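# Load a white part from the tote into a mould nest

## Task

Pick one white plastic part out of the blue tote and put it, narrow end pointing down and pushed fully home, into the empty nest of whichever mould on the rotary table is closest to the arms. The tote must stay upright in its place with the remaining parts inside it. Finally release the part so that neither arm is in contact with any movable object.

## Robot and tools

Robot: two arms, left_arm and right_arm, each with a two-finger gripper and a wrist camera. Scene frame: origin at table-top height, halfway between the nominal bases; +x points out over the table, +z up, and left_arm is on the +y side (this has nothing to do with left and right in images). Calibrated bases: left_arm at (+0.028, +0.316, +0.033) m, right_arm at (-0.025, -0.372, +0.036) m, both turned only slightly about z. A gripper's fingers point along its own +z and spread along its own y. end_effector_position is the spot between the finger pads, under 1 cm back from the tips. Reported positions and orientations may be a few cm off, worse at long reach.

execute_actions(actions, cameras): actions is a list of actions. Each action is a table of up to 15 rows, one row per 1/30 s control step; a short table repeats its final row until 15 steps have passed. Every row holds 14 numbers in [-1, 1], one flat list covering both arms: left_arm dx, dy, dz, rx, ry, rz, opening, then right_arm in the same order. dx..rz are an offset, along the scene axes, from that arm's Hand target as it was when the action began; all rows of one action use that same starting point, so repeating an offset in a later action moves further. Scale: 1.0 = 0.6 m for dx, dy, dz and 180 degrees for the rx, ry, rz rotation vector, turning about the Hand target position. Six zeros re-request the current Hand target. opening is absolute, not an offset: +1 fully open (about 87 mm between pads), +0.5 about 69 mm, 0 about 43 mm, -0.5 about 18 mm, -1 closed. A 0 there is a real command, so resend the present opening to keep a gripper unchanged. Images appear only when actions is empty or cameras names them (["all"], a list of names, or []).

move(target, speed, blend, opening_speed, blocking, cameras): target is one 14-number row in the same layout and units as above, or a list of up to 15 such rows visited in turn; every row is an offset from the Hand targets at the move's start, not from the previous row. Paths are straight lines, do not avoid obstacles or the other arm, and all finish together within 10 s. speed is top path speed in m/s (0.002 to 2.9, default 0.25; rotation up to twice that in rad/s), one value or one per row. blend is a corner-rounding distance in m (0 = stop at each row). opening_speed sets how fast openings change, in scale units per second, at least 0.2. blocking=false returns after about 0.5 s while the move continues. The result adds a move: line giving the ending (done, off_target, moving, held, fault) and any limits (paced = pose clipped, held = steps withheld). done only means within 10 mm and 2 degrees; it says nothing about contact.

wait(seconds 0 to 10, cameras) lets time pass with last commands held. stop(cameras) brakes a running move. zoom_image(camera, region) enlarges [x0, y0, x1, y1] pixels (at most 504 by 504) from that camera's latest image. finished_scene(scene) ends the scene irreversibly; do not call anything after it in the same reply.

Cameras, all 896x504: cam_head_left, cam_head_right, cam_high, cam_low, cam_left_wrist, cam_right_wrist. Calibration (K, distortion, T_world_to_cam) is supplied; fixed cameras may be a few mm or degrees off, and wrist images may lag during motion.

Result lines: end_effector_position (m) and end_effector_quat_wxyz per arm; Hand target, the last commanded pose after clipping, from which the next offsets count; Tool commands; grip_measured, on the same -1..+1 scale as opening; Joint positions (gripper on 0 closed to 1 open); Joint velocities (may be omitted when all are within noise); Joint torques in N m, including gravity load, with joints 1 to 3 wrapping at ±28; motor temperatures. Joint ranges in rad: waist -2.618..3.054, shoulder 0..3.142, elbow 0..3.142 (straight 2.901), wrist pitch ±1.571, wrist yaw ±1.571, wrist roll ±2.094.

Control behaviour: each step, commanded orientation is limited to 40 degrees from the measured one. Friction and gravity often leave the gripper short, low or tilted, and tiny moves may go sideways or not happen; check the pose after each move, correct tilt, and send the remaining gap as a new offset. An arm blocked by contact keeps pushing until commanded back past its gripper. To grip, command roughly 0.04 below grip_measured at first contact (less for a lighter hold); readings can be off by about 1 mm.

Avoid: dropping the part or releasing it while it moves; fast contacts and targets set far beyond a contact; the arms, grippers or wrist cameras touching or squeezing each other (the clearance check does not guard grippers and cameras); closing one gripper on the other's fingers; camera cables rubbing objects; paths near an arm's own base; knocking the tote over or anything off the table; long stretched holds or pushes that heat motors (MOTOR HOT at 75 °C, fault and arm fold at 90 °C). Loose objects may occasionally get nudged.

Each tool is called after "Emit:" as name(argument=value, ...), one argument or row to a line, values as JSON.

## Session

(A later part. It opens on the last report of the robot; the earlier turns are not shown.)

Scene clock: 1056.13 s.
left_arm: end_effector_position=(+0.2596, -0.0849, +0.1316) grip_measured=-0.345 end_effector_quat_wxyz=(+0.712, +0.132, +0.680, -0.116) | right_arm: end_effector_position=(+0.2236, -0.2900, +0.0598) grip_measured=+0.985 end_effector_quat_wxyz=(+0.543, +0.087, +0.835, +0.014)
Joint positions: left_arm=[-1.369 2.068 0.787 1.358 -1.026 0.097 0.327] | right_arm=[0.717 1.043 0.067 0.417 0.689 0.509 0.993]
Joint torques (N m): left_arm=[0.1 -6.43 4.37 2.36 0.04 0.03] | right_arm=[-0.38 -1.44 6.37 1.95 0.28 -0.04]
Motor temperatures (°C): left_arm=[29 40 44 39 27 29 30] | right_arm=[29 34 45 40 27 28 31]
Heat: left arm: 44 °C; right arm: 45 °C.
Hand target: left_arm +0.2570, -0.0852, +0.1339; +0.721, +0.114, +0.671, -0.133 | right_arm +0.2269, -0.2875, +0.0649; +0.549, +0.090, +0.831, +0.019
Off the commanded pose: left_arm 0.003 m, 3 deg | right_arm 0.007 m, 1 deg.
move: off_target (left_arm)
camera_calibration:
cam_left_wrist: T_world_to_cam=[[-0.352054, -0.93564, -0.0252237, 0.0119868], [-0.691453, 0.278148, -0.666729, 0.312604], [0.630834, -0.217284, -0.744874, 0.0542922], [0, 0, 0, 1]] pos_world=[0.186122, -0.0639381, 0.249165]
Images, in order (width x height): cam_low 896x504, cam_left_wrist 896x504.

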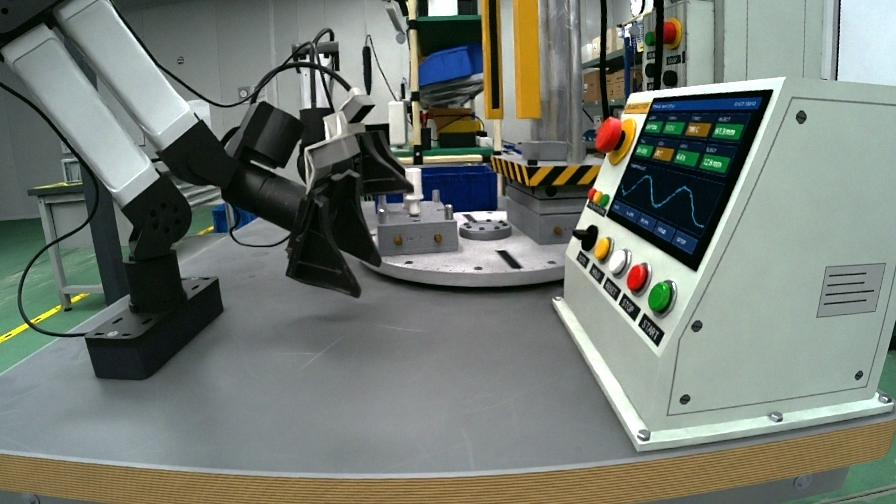

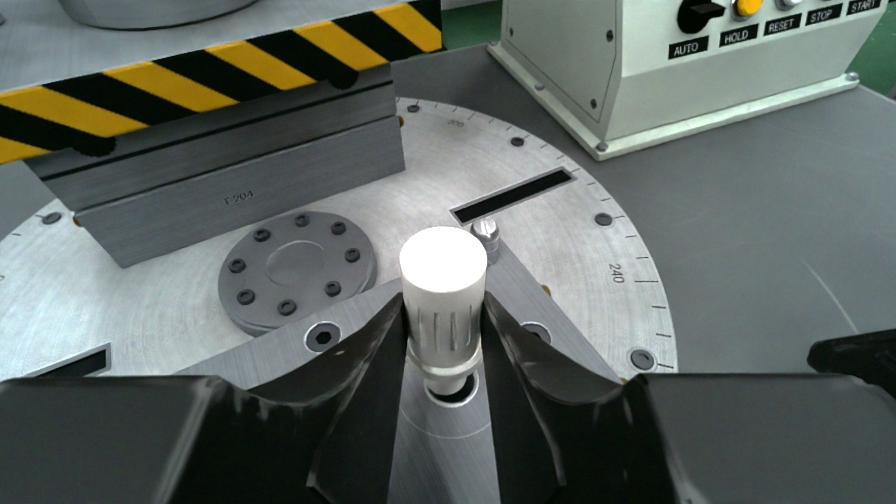

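Emit:
move(
  target=[-0.0028, -0.001, 0.003, -0.009, 0.0033, 0, -0.45, 0, 0, 0, 0, 0, 0, 1],
  speed=0.04,
  cameras=["cam_left_wrist", "cam_low"],
)

Emit:
zoom_image(
  camera="cam_low",
  region=[390, 150, 450, 230],
)

Emit:
zoom_image(
  camera="cam_left_wrist",
  region=[390, 330, 500, 440],
)

Scene clock: 1085.47 s.
left_arm: end_effector_position=(+0.2584, -0.0851, +0.1315) grip_measured=-0.345 end_effector_quat_wxyz=(+0.711, +0.129, +0.681, -0.117) | right_arm: end_effector_position=(+0.2236, -0.2900, +0.0598) grip_measured=+0.985 end_effector_quat_wxyz=(+0.543, +0.087, +0.835, +0.014)
Joint positions: left_arm=[-1.372 2.068 0.787 1.358 -1.032 0.091 0.327] | right_arm=[0.717 1.043 0.067 0.417 0.689 0.509 0.993]
Joint torques (N m): left_arm=[0.08 -6.97 4.22 2.33 0.02 -0.17] | right_arm=[-0.38 -1.42 6.35 1.94 0.3 0]
Motor temperatures (°C): left_arm=[29 41 43 44 27 29 30] | right_arm=[29 34 45 40 27 28 31]
Heat: left arm: 44 °C; right arm: 45 °C.
Hand target: left_arm +0.2555, -0.0857, +0.1357; +0.719, +0.103, +0.672, -0.142 | right_arm +0.2269, -0.2875, +0.0649; +0.549, +0.090, +0.831, +0.019
Off the commanded pose: left_arm 0.005 m, 4 deg | right_arm 0.007 m, 1 deg.
move: off_target (left_arm)
camera_calibration:
cam_left_wrist: T_world_to_cam=[[-0.350657, -0.936328, -0.0181287, 0.0100497], [-0.693752, 0.272718, -0.666583, 0.311887], [0.629085, -0.221166, -0.74521, 0.0551304], [0, 0, 0, 1]] pos_world=[0.185215, -0.0634545, 0.249165]
Images, in order (width x height): cam_low 896x504, cam_left_wrist 896x504.

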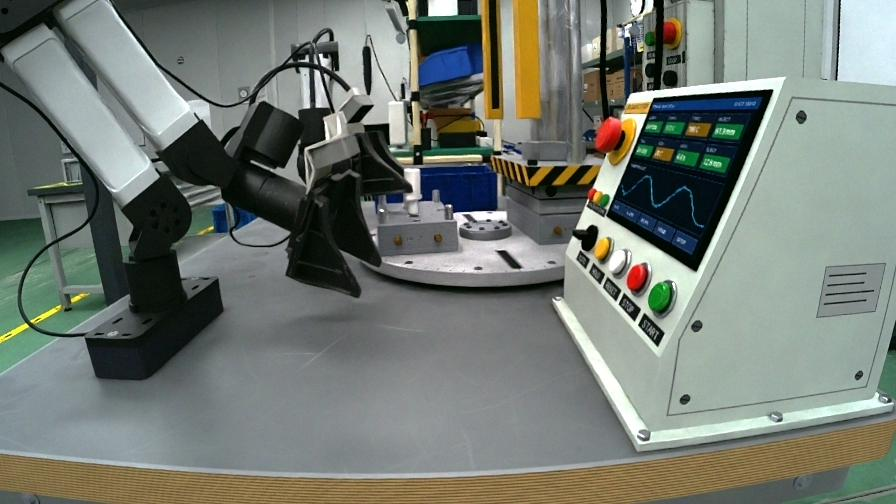

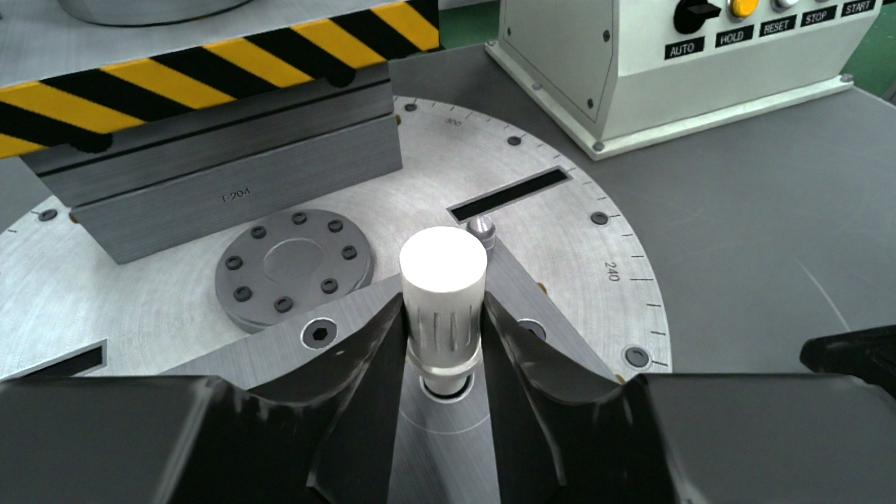

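Scaled by 6.300 from the camera's 896x504 image, which has a finer 1280x720 frame.

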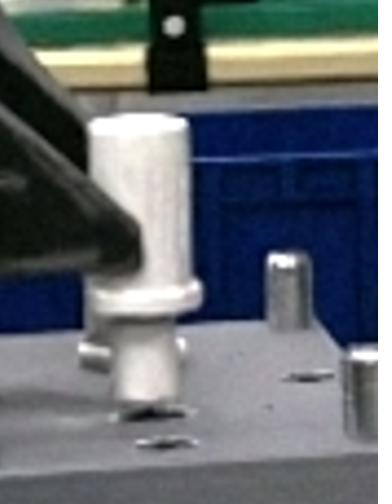

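Scaled by 4.582 from the camera's 896x504 image, which has a finer 1280x720 frame.

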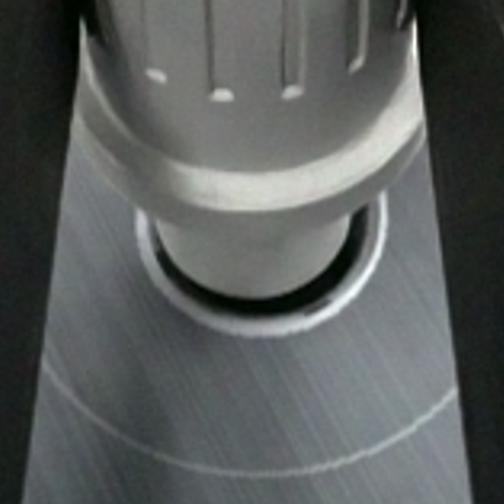

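Emit:
wait(
  seconds=0.1,
  cameras=["cam_head_left", "cam_head_right", "cam_high"],
)

Emit:
zoom_image(
  camera="cam_head_right",
  region=[430, 220, 550, 340],
)

Emit:
zoom_image(
  camera="cam_head_left",
  region=[430, 220, 550, 340],
)

Scene clock: 1102.57 s.
left_arm: end_effector_position=(+0.2585, -0.0850, +0.1315) grip_measured=-0.345 end_effector_quat_wxyz=(+0.711, +0.129, +0.681, -0.117) | right_arm: end_effector_position=(+0.2236, -0.2900, +0.0598) grip_measured=+0.985 end_effector_quat_wxyz=(+0.543, +0.087, +0.835, +0.014)
Joint positions: left_arm=[-1.372 2.068 0.787 1.358 -1.032 0.09 0.327] | right_arm=[0.717 1.043 0.067 0.417 0.689 0.509 0.993]
Joint torques (N m): left_arm=[0.08 -6.94 4.18 2.33 0.04 -0.17] | right_arm=[-0.44 -1.46 6.34 1.94 0.28 0.02]
Heat: left arm: 45 °C; right arm: 45 °C.
Hand target: left_arm +0.2555, -0.0857, +0.1357; +0.719, +0.103, +0.672, -0.142 | right_arm +0.2269, -0.2875, +0.0649; +0.549, +0.090, +0.831, +0.019
Tool commands: left_gripper/opening=-0.45 right_gripper/opening=+1.0
Off the commanded pose: left_arm 0.005 m, 4 deg | right_arm 0.007 m, 1 deg.
wait: 0.10 s; at rest from the start
Images, in order (width x height): cam_head_left 896x504, cam_head_right 896x504, cam_high 896x504.

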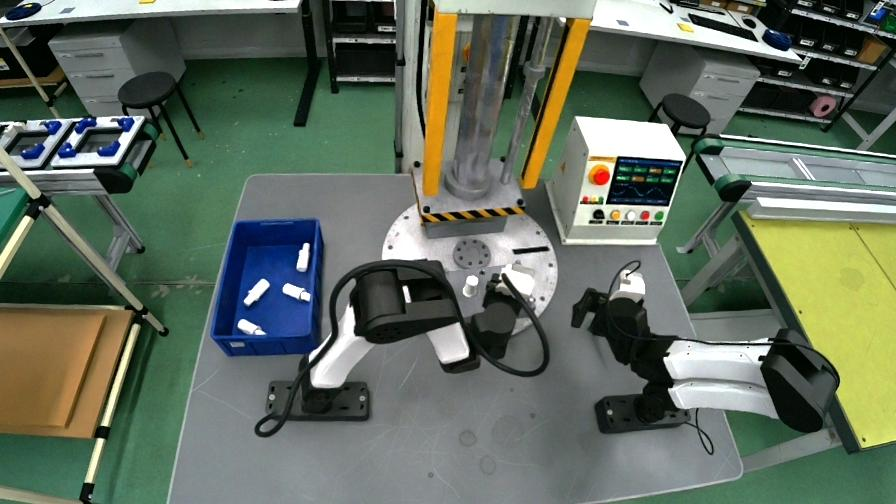

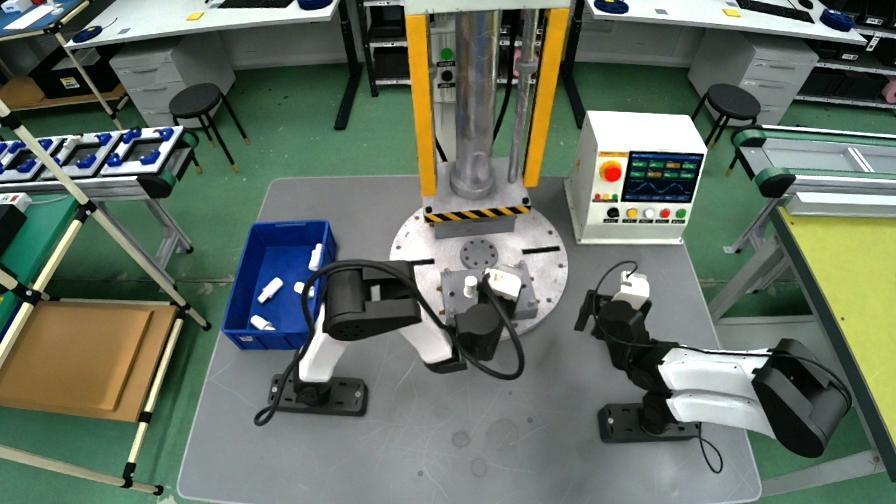

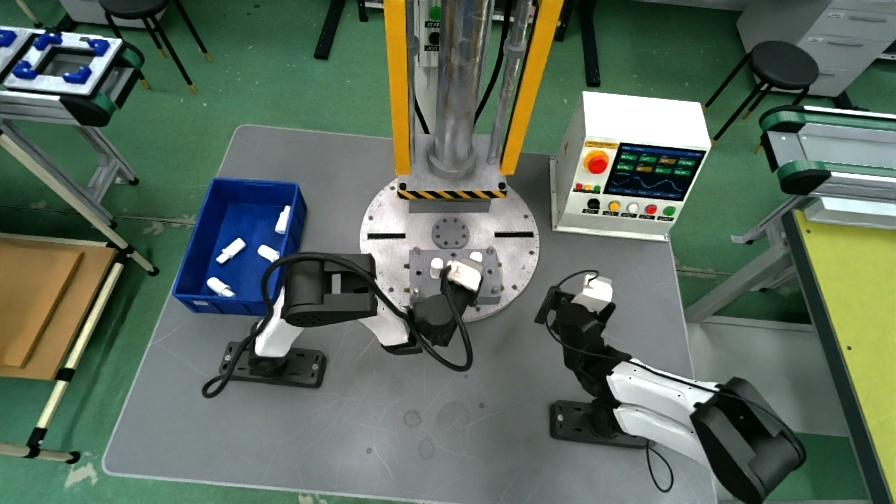

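Scaled by 4.200 from the camera's 896x504 image, which has a finer 1280x720 frame.

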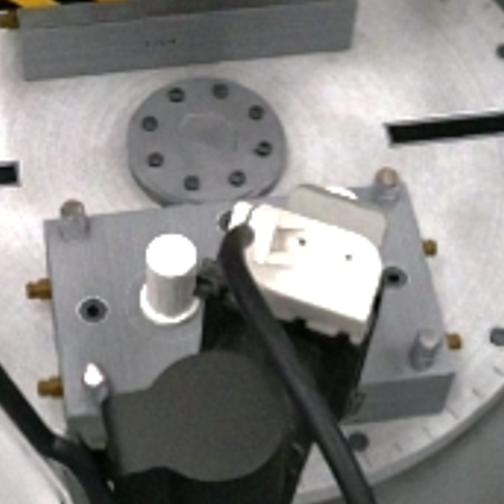

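Scaled by 4.200 from the camera's 896x504 image, which has a finer 1280x720 frame.

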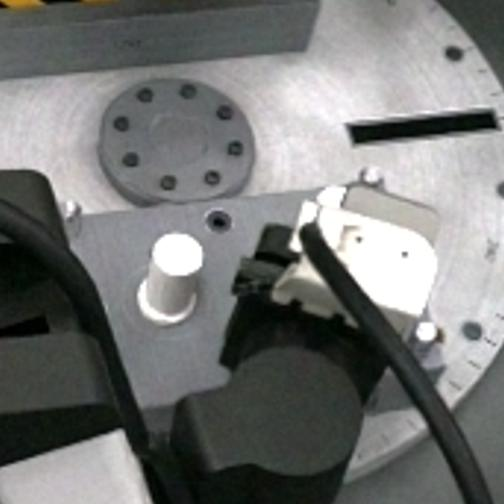

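Emit:
move(
  target=[0, 0, -0.013, -0.0078, 0.0029, 0, -0.45, 0, 0, 0, 0, 0, 0, 1],
  speed=0.03,
  cameras=["cam_left_wrist", "cam_low"],
)

Emit:
zoom_image(
  camera="cam_low",
  region=[390, 150, 450, 230],
)

Emit:
zoom_image(
  camera="cam_left_wrist",
  region=[390, 330, 500, 440],
)

Scene clock: 1112.13 s.
left_arm: end_effector_position=(+0.2581, -0.0854, +0.1267) grip_measured=-0.345 end_effector_quat_wxyz=(+0.710, +0.118, +0.682, -0.128) | right_arm: end_effector_position=(+0.2236, -0.2900, +0.0598) grip_measured=+0.985 end_effector_quat_wxyz=(+0.543, +0.087, +0.835, +0.014)
Joint positions: left_arm=[-1.372 2.088 0.784 1.384 -1.034 0.062 0.327] | right_arm=[0.717 1.043 0.067 0.417 0.689 0.509 0.993]
Joint torques (N m): left_arm=[0.2 -6.3 4.05 2.36 0.05 -0.17] | right_arm=[-0.29 -1.42 6.3 1.91 0.26 -0.02]
Heat: left arm: 45 °C; right arm: 45 °C.
Hand target: left_arm +0.2555, -0.0857, +0.1279; +0.717, +0.093, +0.674, -0.151 | right_arm +0.2269, -0.2875, +0.0649; +0.549, +0.090, +0.831, +0.019
Off the commanded pose: left_arm 0.003 m, 4 deg | right_arm 0.007 m, 1 deg.
move: off_target (left_arm)
camera_calibration:
cam_left_wrist: T_world_to_cam=[[-0.349987, -0.936657, 0.0134793, 0.00522919], [-0.700155, 0.252003, -0.66804, 0.308546], [0.622328, -0.243243, -0.744003, 0.0513825], [0, 0, 0, 1]] pos_world=[0.185883, -0.0603581, 0.244279]
Images, in order (width x height): cam_low 896x504, cam_left_wrist 896x504.

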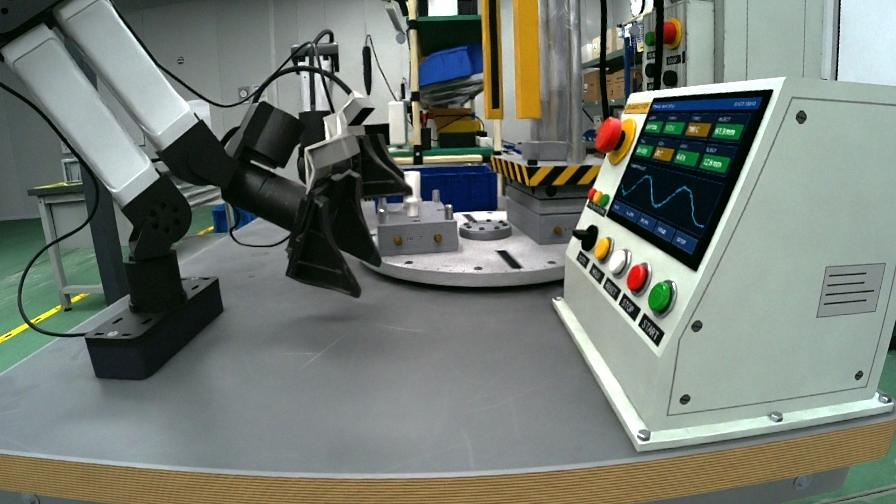

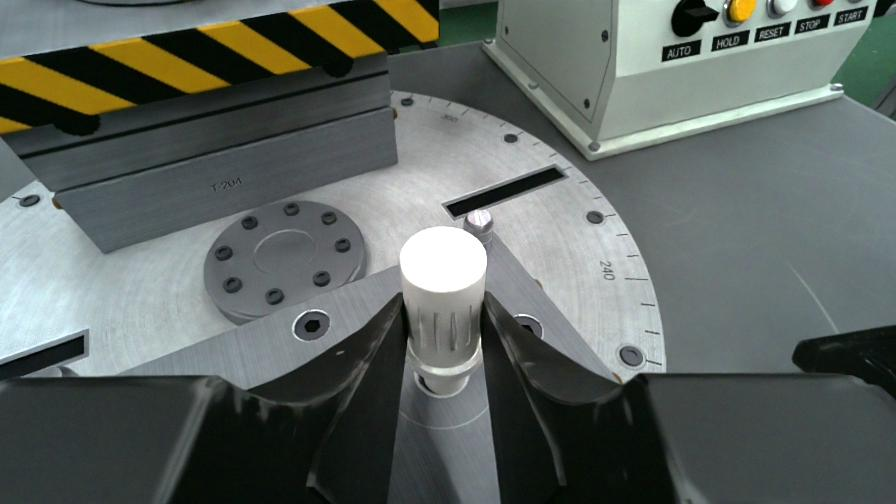

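Scaled by 6.300 from the camera's 896x504 image, which has a finer 1280x720 frame.

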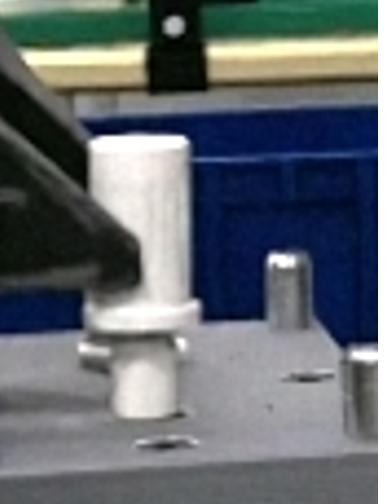

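Scaled by 4.582 from the camera's 896x504 image, which has a finer 1280x720 frame.

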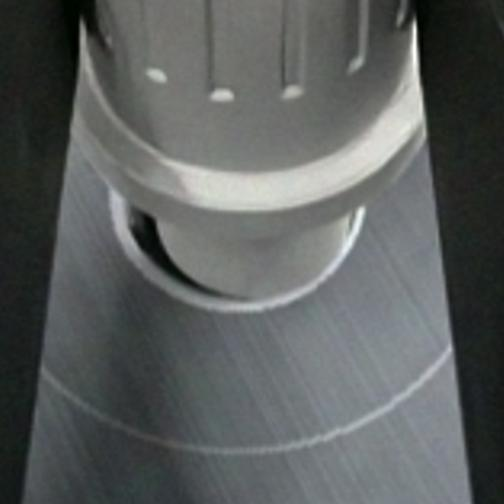

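Emit:
move(
  target=[
    [0.0033, 0.0014, 0.0, 0, 0, 0, -0.45, 0, 0, 0, 0, 0, 0, 1],
    [0.0033, 0.0014, -0.010, 0, 0, 0, -0.45, 0, 0, 0, 0, 0, 0, 1],
  ],
  speed=0.03,
  cameras=["cam_left_wrist", "cam_low"],
)

Emit:
zoom_image(
  camera="cam_low",
  region=[390, 150, 450, 230],
)

Emit:
zoom_image(
  camera="cam_left_wrist",
  region=[390, 330, 500, 440],
)

Scene clock: 1126.03 s.
left_arm: end_effector_position=(+0.2582, -0.0861, +0.1260) grip_measured=-0.345 end_effector_quat_wxyz=(+0.712, +0.109, +0.680, -0.136) | right_arm: end_effector_position=(+0.2236, -0.2900, +0.0598) grip_measured=+0.985 end_effector_quat_wxyz=(+0.543, +0.087, +0.835, +0.014)
Joint positions: left_arm=[-1.372 2.103 0.784 1.418 -1.035 0.057 0.327] | right_arm=[0.717 1.043 0.067 0.417 0.689 0.509 0.993]
Joint torques (N m): left_arm=[0.64 -5.64 3.82 2.29 0.13 -0.11] | right_arm=[-0.25 -1.39 6.27 1.92 0.3 0.03]
Heat: left arm: 45 °C; right arm: 45 °C.
Hand target: left_arm +0.2575, -0.0849, +0.1219; +0.717, +0.093, +0.674, -0.151 | right_arm +0.2269, -0.2875, +0.0649; +0.549, +0.090, +0.831, +0.019
Off the commanded pose: left_arm 0.004 m, 3 deg | right_arm 0.007 m, 1 deg.
move: off_target (left_arm)
camera_calibration:
cam_left_wrist: T_world_to_cam=[[-0.349157, -0.936419, 0.0347727, 0.00179601], [-0.699338, 0.235699, -0.674813, 0.307612], [0.623712, -0.259933, -0.737169, 0.0480377], [0, 0, 0, 1]] pos_world=[0.18579, -0.0583356, 0.24293]
Images, in order (width x height): cam_low 896x504, cam_left_wrist 896x504.

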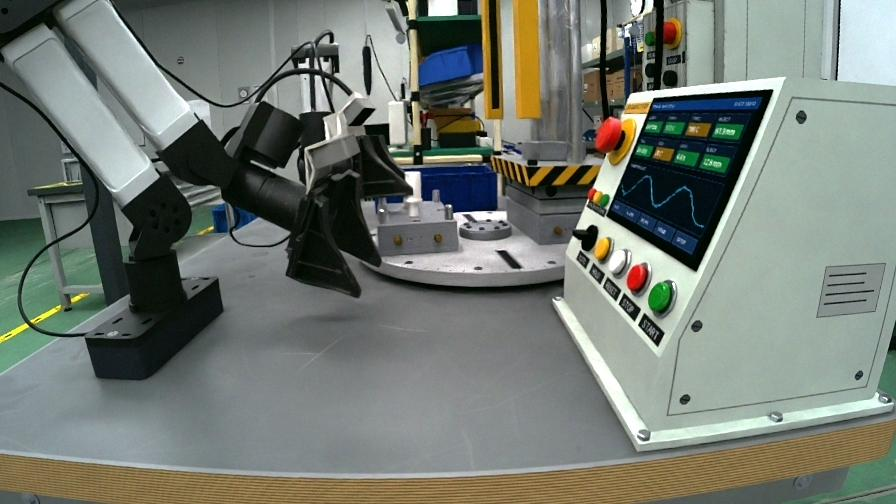

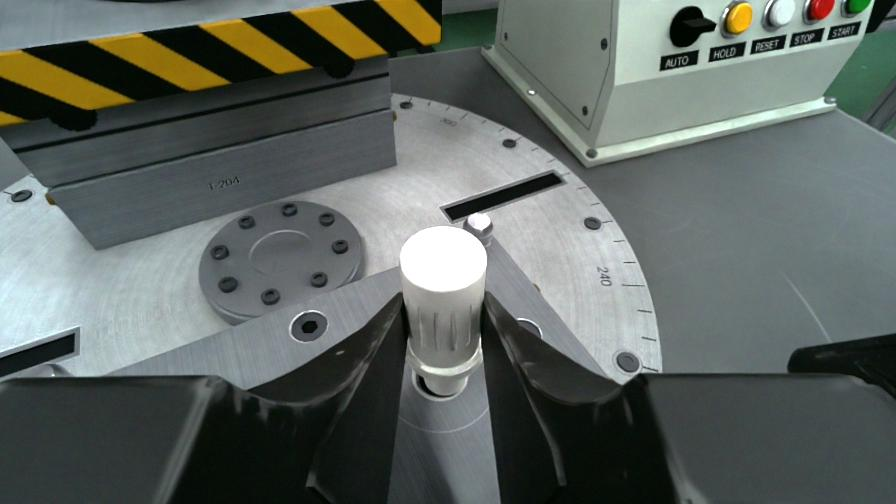

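Scaled by 6.300 from the camera's 896x504 image, which has a finer 1280x720 frame.

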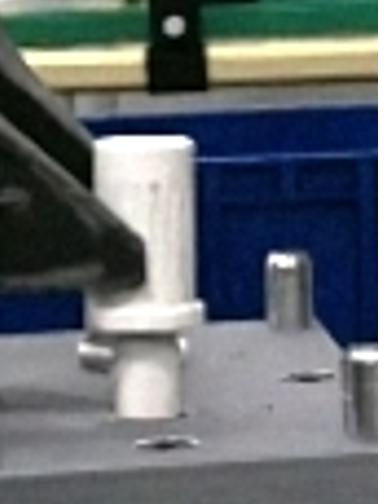

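Scaled by 4.582 from the camera's 896x504 image, which has a finer 1280x720 frame.

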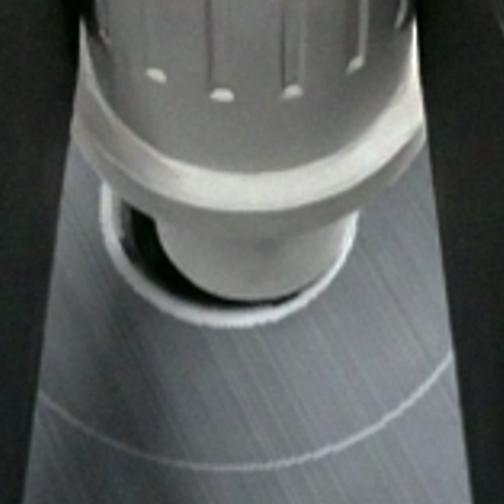

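Emit:
move(
  target=[0, 0.001, 0.0135, 0.0239, -0.0087, 0, -0.45, 0, 0, 0, 0, 0, 0, 1],
  speed=0.04,
  cameras=["cam_left_wrist", "cam_low"],
)

Emit:
zoom_image(
  camera="cam_low",
  region=[390, 150, 450, 230],
)

Emit:
zoom_image(
  camera="cam_left_wrist",
  region=[390, 330, 500, 440],
)

Scene clock: 1144.93 s.
left_arm: end_effector_position=(+0.2587, -0.0846, +0.1257) grip_measured=-0.345 end_effector_quat_wxyz=(+0.716, +0.134, +0.676, -0.114) | right_arm: end_effector_position=(+0.2236, -0.2900, +0.0598) grip_measured=+0.985 end_effector_quat_wxyz=(+0.543, +0.087, +0.835, +0.014)
Joint positions: left_arm=[-1.372 2.103 0.784 1.416 -1.028 0.121 0.327] | right_arm=[0.717 1.043 0.067 0.417 0.689 0.509 0.993]
Joint torques (N m): left_arm=[0.36 -7.46 4.52 2.08 0.05 0.11] | right_arm=[-0.32 -1.4 6.28 1.91 0.3 0.01]
Heat: left arm: 44 °C; right arm: 45 °C.
Hand target: left_arm +0.2575, -0.0843, +0.1300; +0.722, +0.122, +0.669, -0.124 | right_arm +0.2269, -0.2875, +0.0649; +0.549, +0.090, +0.831, +0.019
Off the commanded pose: left_arm 0.004 m, 2 deg | right_arm 0.007 m, 1 deg.
move: done
camera_calibration:
cam_left_wrist: T_world_to_cam=[[-0.352571, -0.935243, -0.0318599, 0.0127228], [-0.683315, 0.280561, -0.674067, 0.306973], [0.639354, -0.215886, -0.737983, 0.0476788], [0, 0, 0, 1]] pos_world=[0.183761, -0.0639327, 0.242512]
Images, in order (width x height): cam_low 896x504, cam_left_wrist 896x504.

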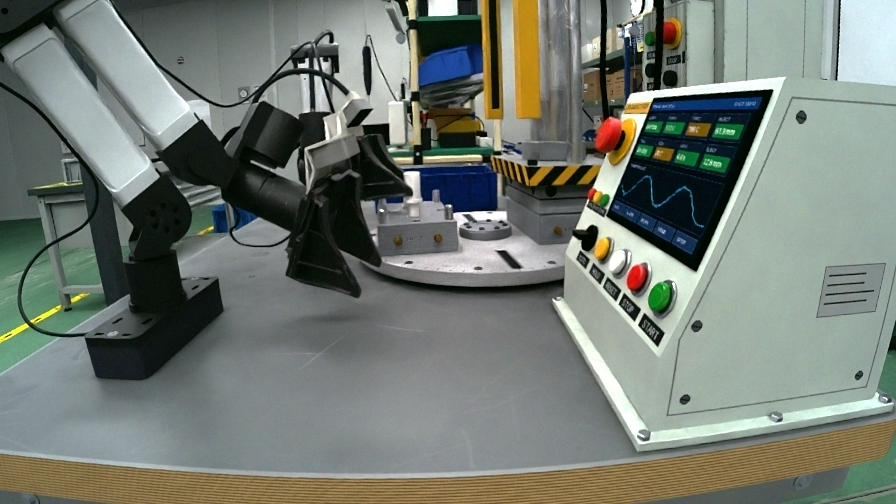

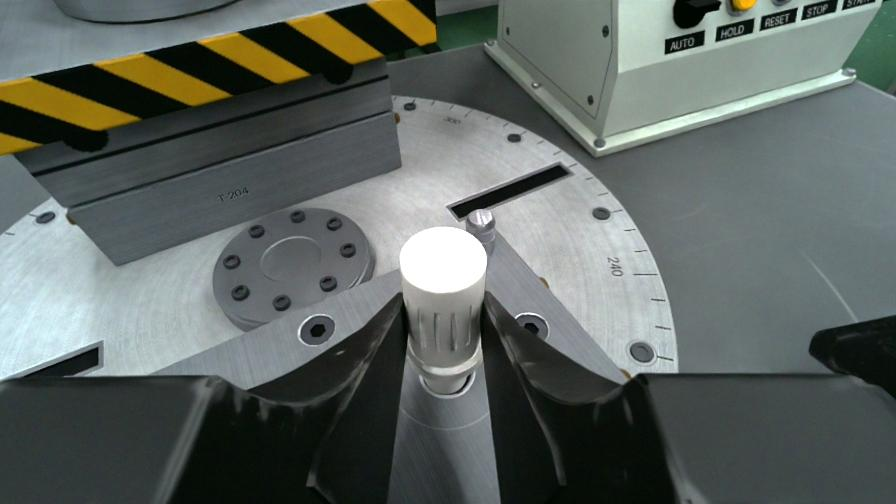

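Scaled by 6.300 from the camera's 896x504 image, which has a finer 1280x720 frame.

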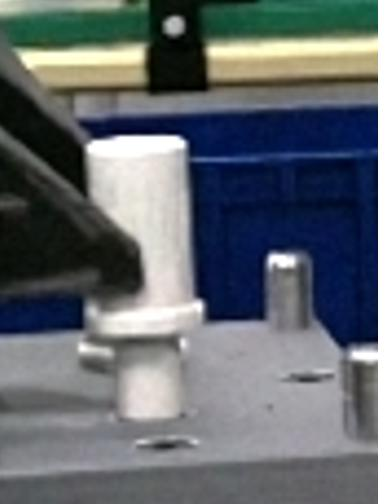

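Scaled by 4.582 from the camera's 896x504 image, which has a finer 1280x720 frame.

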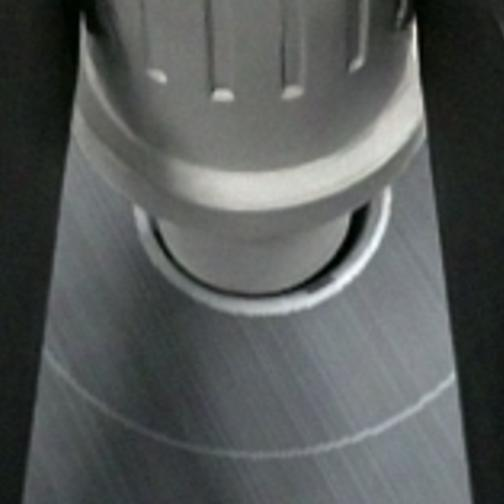

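Emit:
move(
  target=[0, -0.0006, -0.0155, -0.006, 0.0022, 0, -0.45, 0, 0, 0, 0, 0, 0, 1],
  speed=0.03,
  cameras=["cam_left_wrist", "cam_low"],
)

Emit:
zoom_image(
  camera="cam_low",
  region=[390, 150, 450, 230],
)

Emit:
zoom_image(
  camera="cam_left_wrist",
  region=[390, 330, 500, 440],
)

Scene clock: 1159.83 s.
left_arm: end_effector_position=(+0.2583, -0.0856, +0.1248) grip_measured=-0.345 end_effector_quat_wxyz=(+0.715, +0.134, +0.676, -0.118) | right_arm: end_effector_position=(+0.2236, -0.2900, +0.0598) grip_measured=+0.985 end_effector_quat_wxyz=(+0.543, +0.087, +0.835, +0.014)
Joint positions: left_arm=[-1.372 2.106 0.784 1.418 -1.023 0.115 0.327] | right_arm=[0.717 1.043 0.067 0.417 0.689 0.509 0.993]
Joint torques (N m): left_arm=[0.47 -5.48 4.33 2.3 0.05 -0.12] | right_arm=[-0.36 -1.37 6.34 1.92 0.28 -0.01]
Heat: left arm: 43 °C; right arm: 45 °C.
Hand target: left_arm +0.2575, -0.0847, +0.1208; +0.721, +0.115, +0.670, -0.131 | right_arm +0.2269, -0.2875, +0.0649; +0.549, +0.090, +0.831, +0.019
Off the commanded pose: left_arm 0.004 m, 3 deg | right_arm 0.007 m, 1 deg.
move: off_target (left_arm)
camera_calibration:
cam_left_wrist: T_world_to_cam=[[-0.357121, -0.933666, -0.0270471, 0.0123354], [-0.683109, 0.280814, -0.674171, 0.306399], [0.637046, -0.222284, -0.73808, 0.0470323], [0, 0, 0, 1]] pos_world=[0.183747, -0.0640694, 0.241612]
Images, in order (width x height): cam_low 896x504, cam_left_wrist 896x504.

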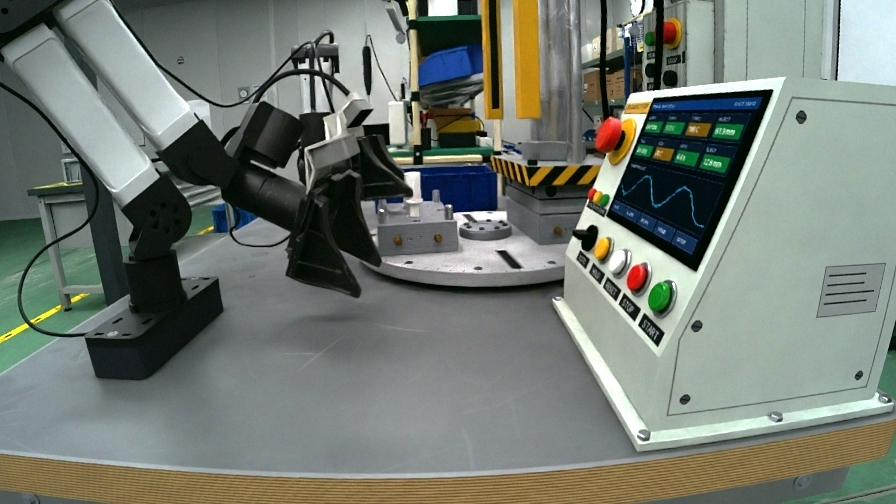

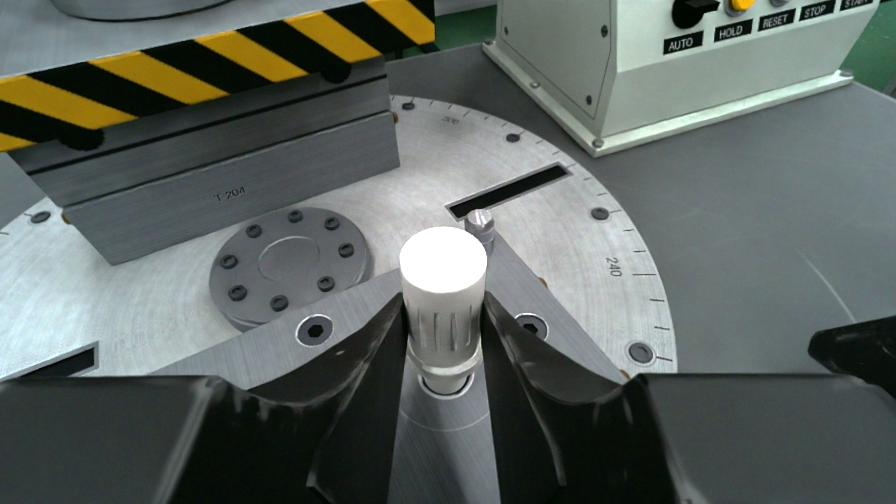

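Scaled by 6.300 from the camera's 896x504 image, which has a finer 1280x720 frame.

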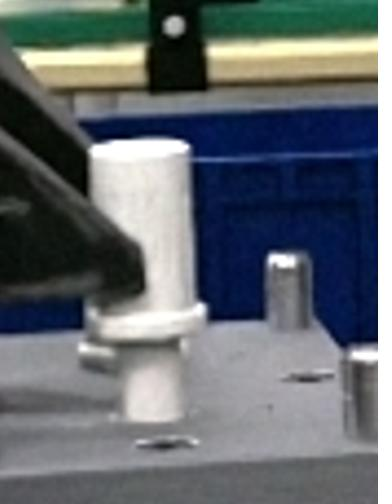

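Scaled by 4.582 from the camera's 896x504 image, which has a finer 1280x720 frame.

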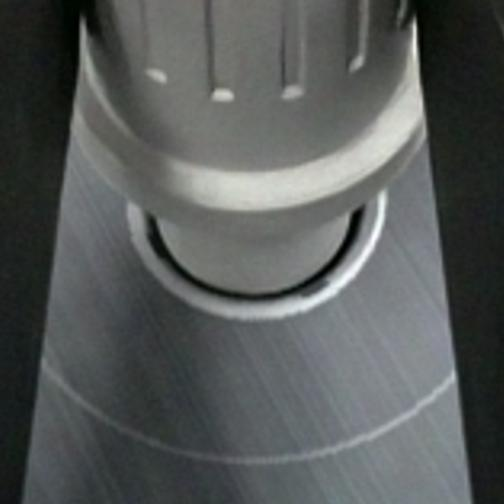

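Emit:
move(
  target=[0, -0.0, -0.004, -0.009, 0.0033, 0, -0.45, 0, 0, 0, 0, 0, 0, 1],
  speed=0.03,
  cameras=["cam_left_wrist", "cam_low"],
)

Emit:
zoom_image(
  camera="cam_left_wrist",
  region=[390, 330, 500, 440],
)

Scene clock: 1177.43 s.
left_arm: end_effector_position=(+0.2579, -0.0862, +0.1174) grip_measured=-0.345 end_effector_quat_wxyz=(+0.711, +0.132, +0.680, -0.121) | right_arm: end_effector_position=(+0.2236, -0.2900, +0.0598) grip_measured=+0.985 end_effector_quat_wxyz=(+0.543, +0.087, +0.835, +0.014)
Joint positions: left_arm=[-1.372 2.124 0.784 1.418 -1.023 0.09 0.327] | right_arm=[0.717 1.043 0.067 0.417 0.689 0.509 0.993]
Joint torques (N m): left_arm=[0.59 -6.3 3.93 2.39 0.06 -0.16] | right_arm=[-0.29 -1.42 6.31 1.94 0.29 -0.03]
Heat: left arm: 44 °C; right arm: 45 °C.
Hand target: left_arm +0.2575, -0.0847, +0.1184; +0.719, +0.104, +0.672, -0.141 | right_arm +0.2269, -0.2875, +0.0649; +0.549, +0.090, +0.831, +0.019
Off the commanded pose: left_arm 0.002 m, 4 deg | right_arm 0.007 m, 1 deg.
move: off_target (left_arm)
camera_calibration:
cam_left_wrist: T_world_to_cam=[[-0.358425, -0.933414, -0.0164326, 0.0106069], [-0.690971, 0.277083, -0.66767, 0.302157], [0.627766, -0.227955, -0.744276, 0.0444136], [0, 0, 0, 1]] pos_world=[0.184702, -0.0636977, 0.234972]
Images, in order (width x height): cam_low 896x504, cam_left_wrist 896x504.

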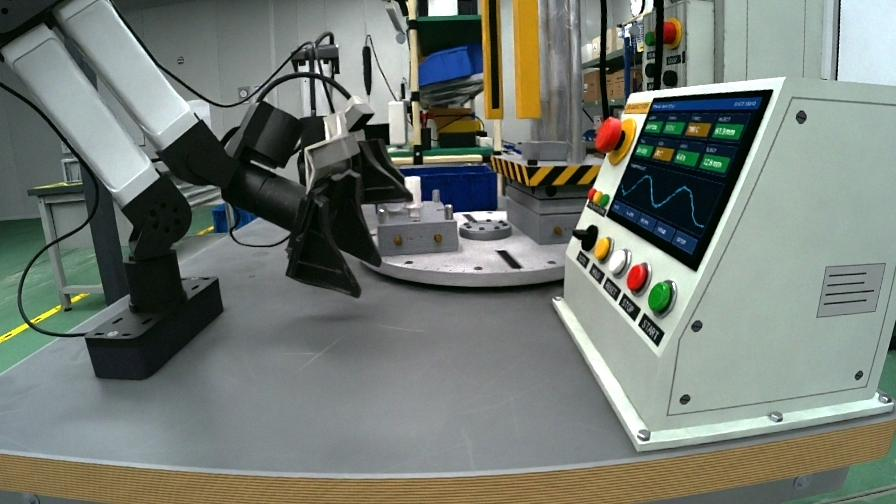

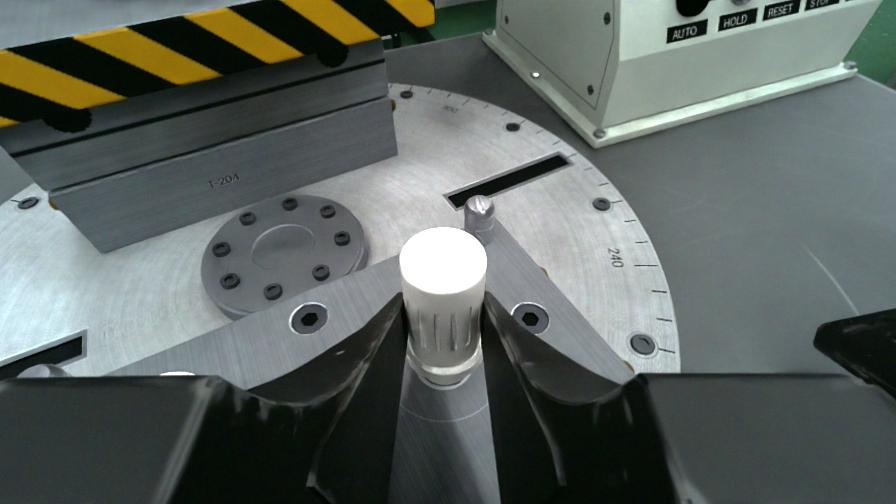

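Scaled by 4.582 from the camera's 896x504 image, which has a finer 1280x720 frame.

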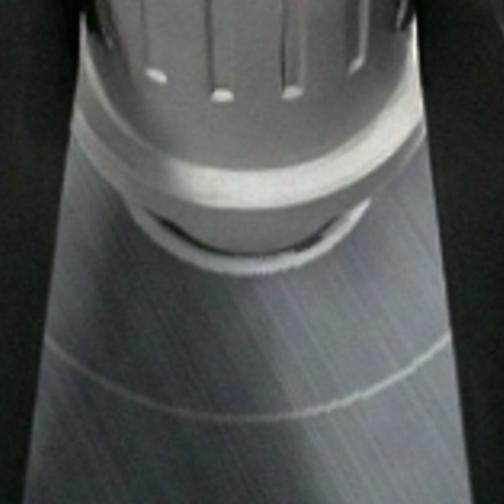

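Emit:
move(
  target=[0, 0.0, -0.03, 0, 0, 0, -0.45, 0, 0, 0, 0, 0, 0, 1],
  speed=0.03,
  cameras=["cam_left_wrist", "cam_low"],
)

Emit:
zoom_image(
  camera="cam_low",
  region=[370, 130, 470, 260],
)

Scene clock: 1182.73 s.
left_arm: end_effector_position=(+0.2576, -0.0861, +0.1024) grip_measured=-0.345 end_effector_quat_wxyz=(+0.706, +0.135, +0.686, -0.118) | right_arm: end_effector_position=(+0.2236, -0.2900, +0.0598) grip_measured=+0.985 end_effector_quat_wxyz=(+0.543, +0.087, +0.835, +0.014)
Joint positions: left_arm=[-1.372 2.162 0.786 1.421 -1.024 0.067 0.327] | right_arm=[0.717 1.043 0.067 0.417 0.689 0.509 0.993]
Joint torques (N m): left_arm=[0.57 -4.66 3.81 2.82 -0.01 -0.07] | right_arm=[-0.35 -1.5 6.35 1.92 0.29 0]
Heat: left arm: 44 °C; right arm: 45 °C.
Hand target: left_arm +0.2574, -0.0847, +0.1003; +0.719, +0.104, +0.672, -0.141 | right_arm +0.2269, -0.2875, +0.0649; +0.549, +0.090, +0.831, +0.019
Off the commanded pose: left_arm 0.002 m, 5 deg | right_arm 0.007 m, 1 deg.
move: off_target (left_arm)
camera_calibration:
cam_left_wrist: T_world_to_cam=[[-0.358717, -0.933185, -0.0220797, 0.0109518], [-0.700458, 0.28474, -0.654433, 0.293734], [0.616994, -0.21929, -0.755798, 0.0381298], [0, 0, 0, 1]] pos_world=[0.186151, -0.0650565, 0.22129]
Images, in order (width x height): cam_low 896x504, cam_left_wrist 896x504.

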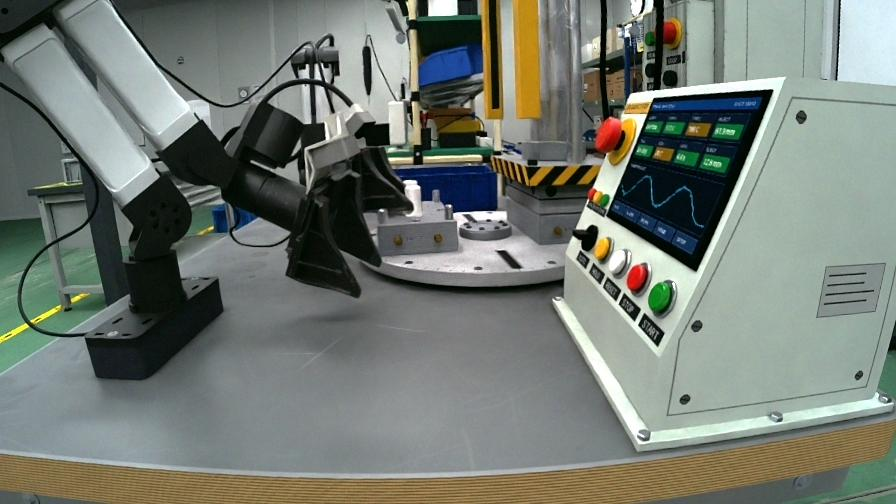

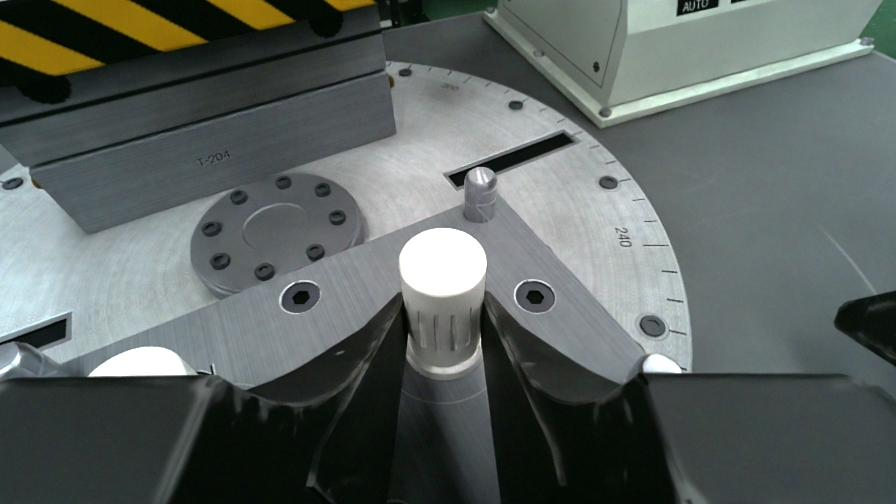

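Scaled by 3.877 from the camera's 896x504 image, which has a finer 1280x720 frame.

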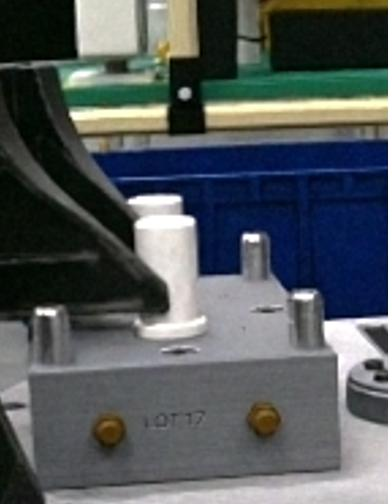

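Emit:
move(
  target=[0, 0, -0.01, 0, 0, 0, -0.45, 0, 0, 0, 0, 0, 0, 1],
  speed=0.02,
  cameras=["cam_low", "cam_left_wrist"],
)

Scene clock: 1212.37 s.
left_arm: end_effector_position=(+0.2585, -0.0856, +0.1020) grip_measured=-0.345 end_effector_quat_wxyz=(+0.706, +0.127, +0.687, -0.116) | right_arm: end_effector_position=(+0.2236, -0.2900, +0.0598) grip_measured=+0.985 end_effector_quat_wxyz=(+0.543, +0.087, +0.835, +0.014)
Joint positions: left_arm=[-1.372 2.167 0.792 1.421 -1.037 0.06 0.327] | right_arm=[0.717 1.043 0.067 0.417 0.689 0.509 0.993]
Joint torques (N m): left_arm=[0.57 -3.63 3.28 2.9 0.13 -0.07] | right_arm=[-0.35 -1.52 6.34 1.93 0.26 0.01]
Motor temperatures (°C): left_arm=[29 39 41 49 27 29 30] | right_arm=[29 34 45 40 27 28 31]
Heat: left arm: 49 °C; right arm: 45 °C.
Hand target: left_arm +0.2574, -0.0847, +0.0944; +0.719, +0.104, +0.672, -0.141 | right_arm +0.2269, -0.2875, +0.0649; +0.549, +0.090, +0.831, +0.019
Off the commanded pose: left_arm 0.008 m, 5 deg | right_arm 0.007 m, 1 deg.
joint sent to its limit (left arm) — joint 4 (wrist pitch), upper limit. The joint targets still meet the commanded pose.
move: off_target (left_arm)
camera_calibration:
cam_left_wrist: T_world_to_cam=[[-0.346478, -0.937958, -0.0136783, 0.00730932], [-0.705734, 0.270246, -0.654909, 0.294122], [0.617974, -0.217258, -0.755584, 0.0372823], [0, 0, 0, 1]] pos_world=[0.187065, -0.0645296, 0.220893]
Images, in order (width x height): cam_low 896x504, cam_left_wrist 896x504.

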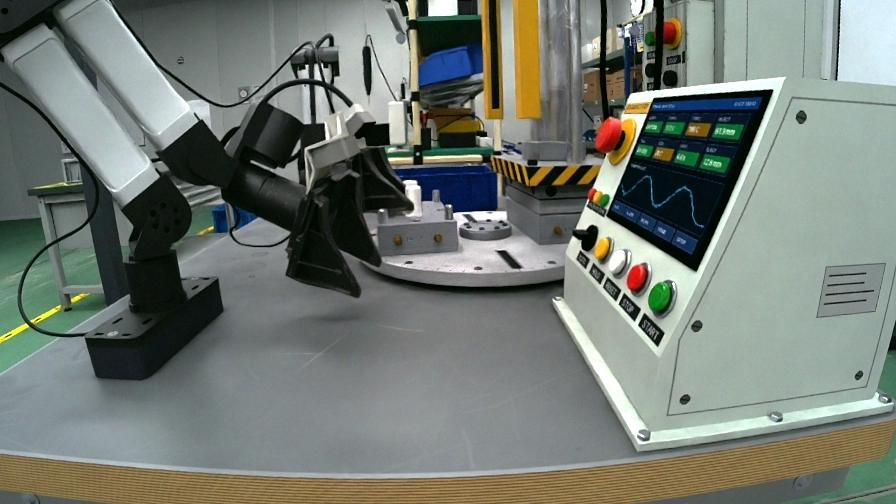

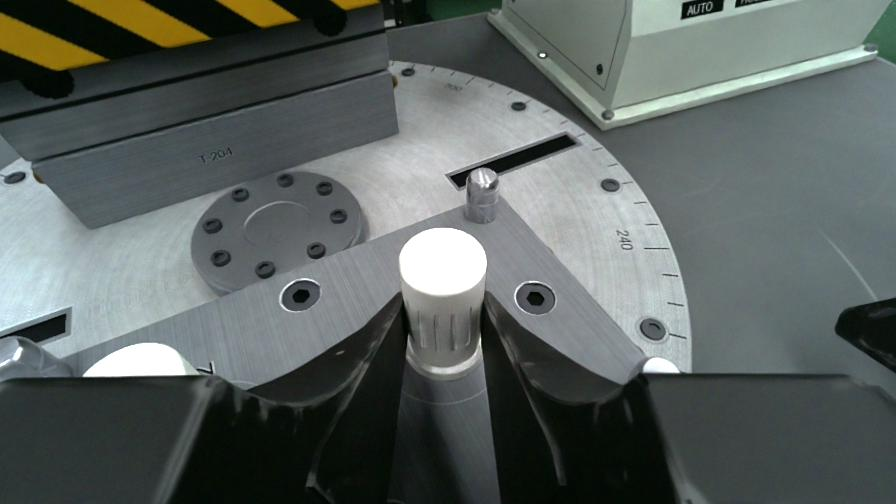

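Emit:
zoom_image(
  camera="cam_left_wrist",
  region=[370, 300, 520, 420],
)

Emit:
zoom_image(
  camera="cam_low",
  region=[360, 160, 480, 270],
)

Scaled by 3.360 from the camera's 896x504 image, which has a finer 1280x720 frame.

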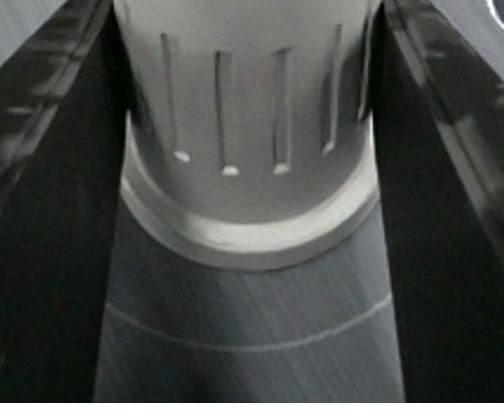

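Scaled by 4.200 from the camera's 896x504 image, which has a finer 1280x720 frame.

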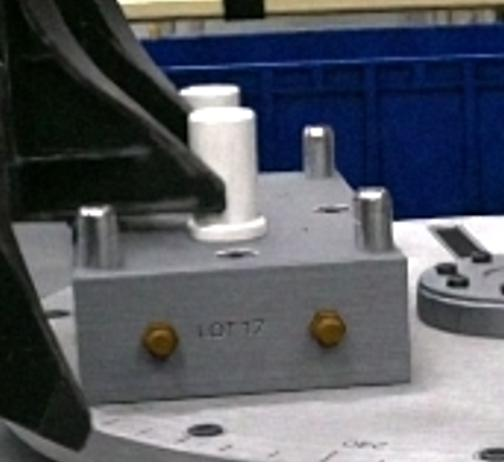

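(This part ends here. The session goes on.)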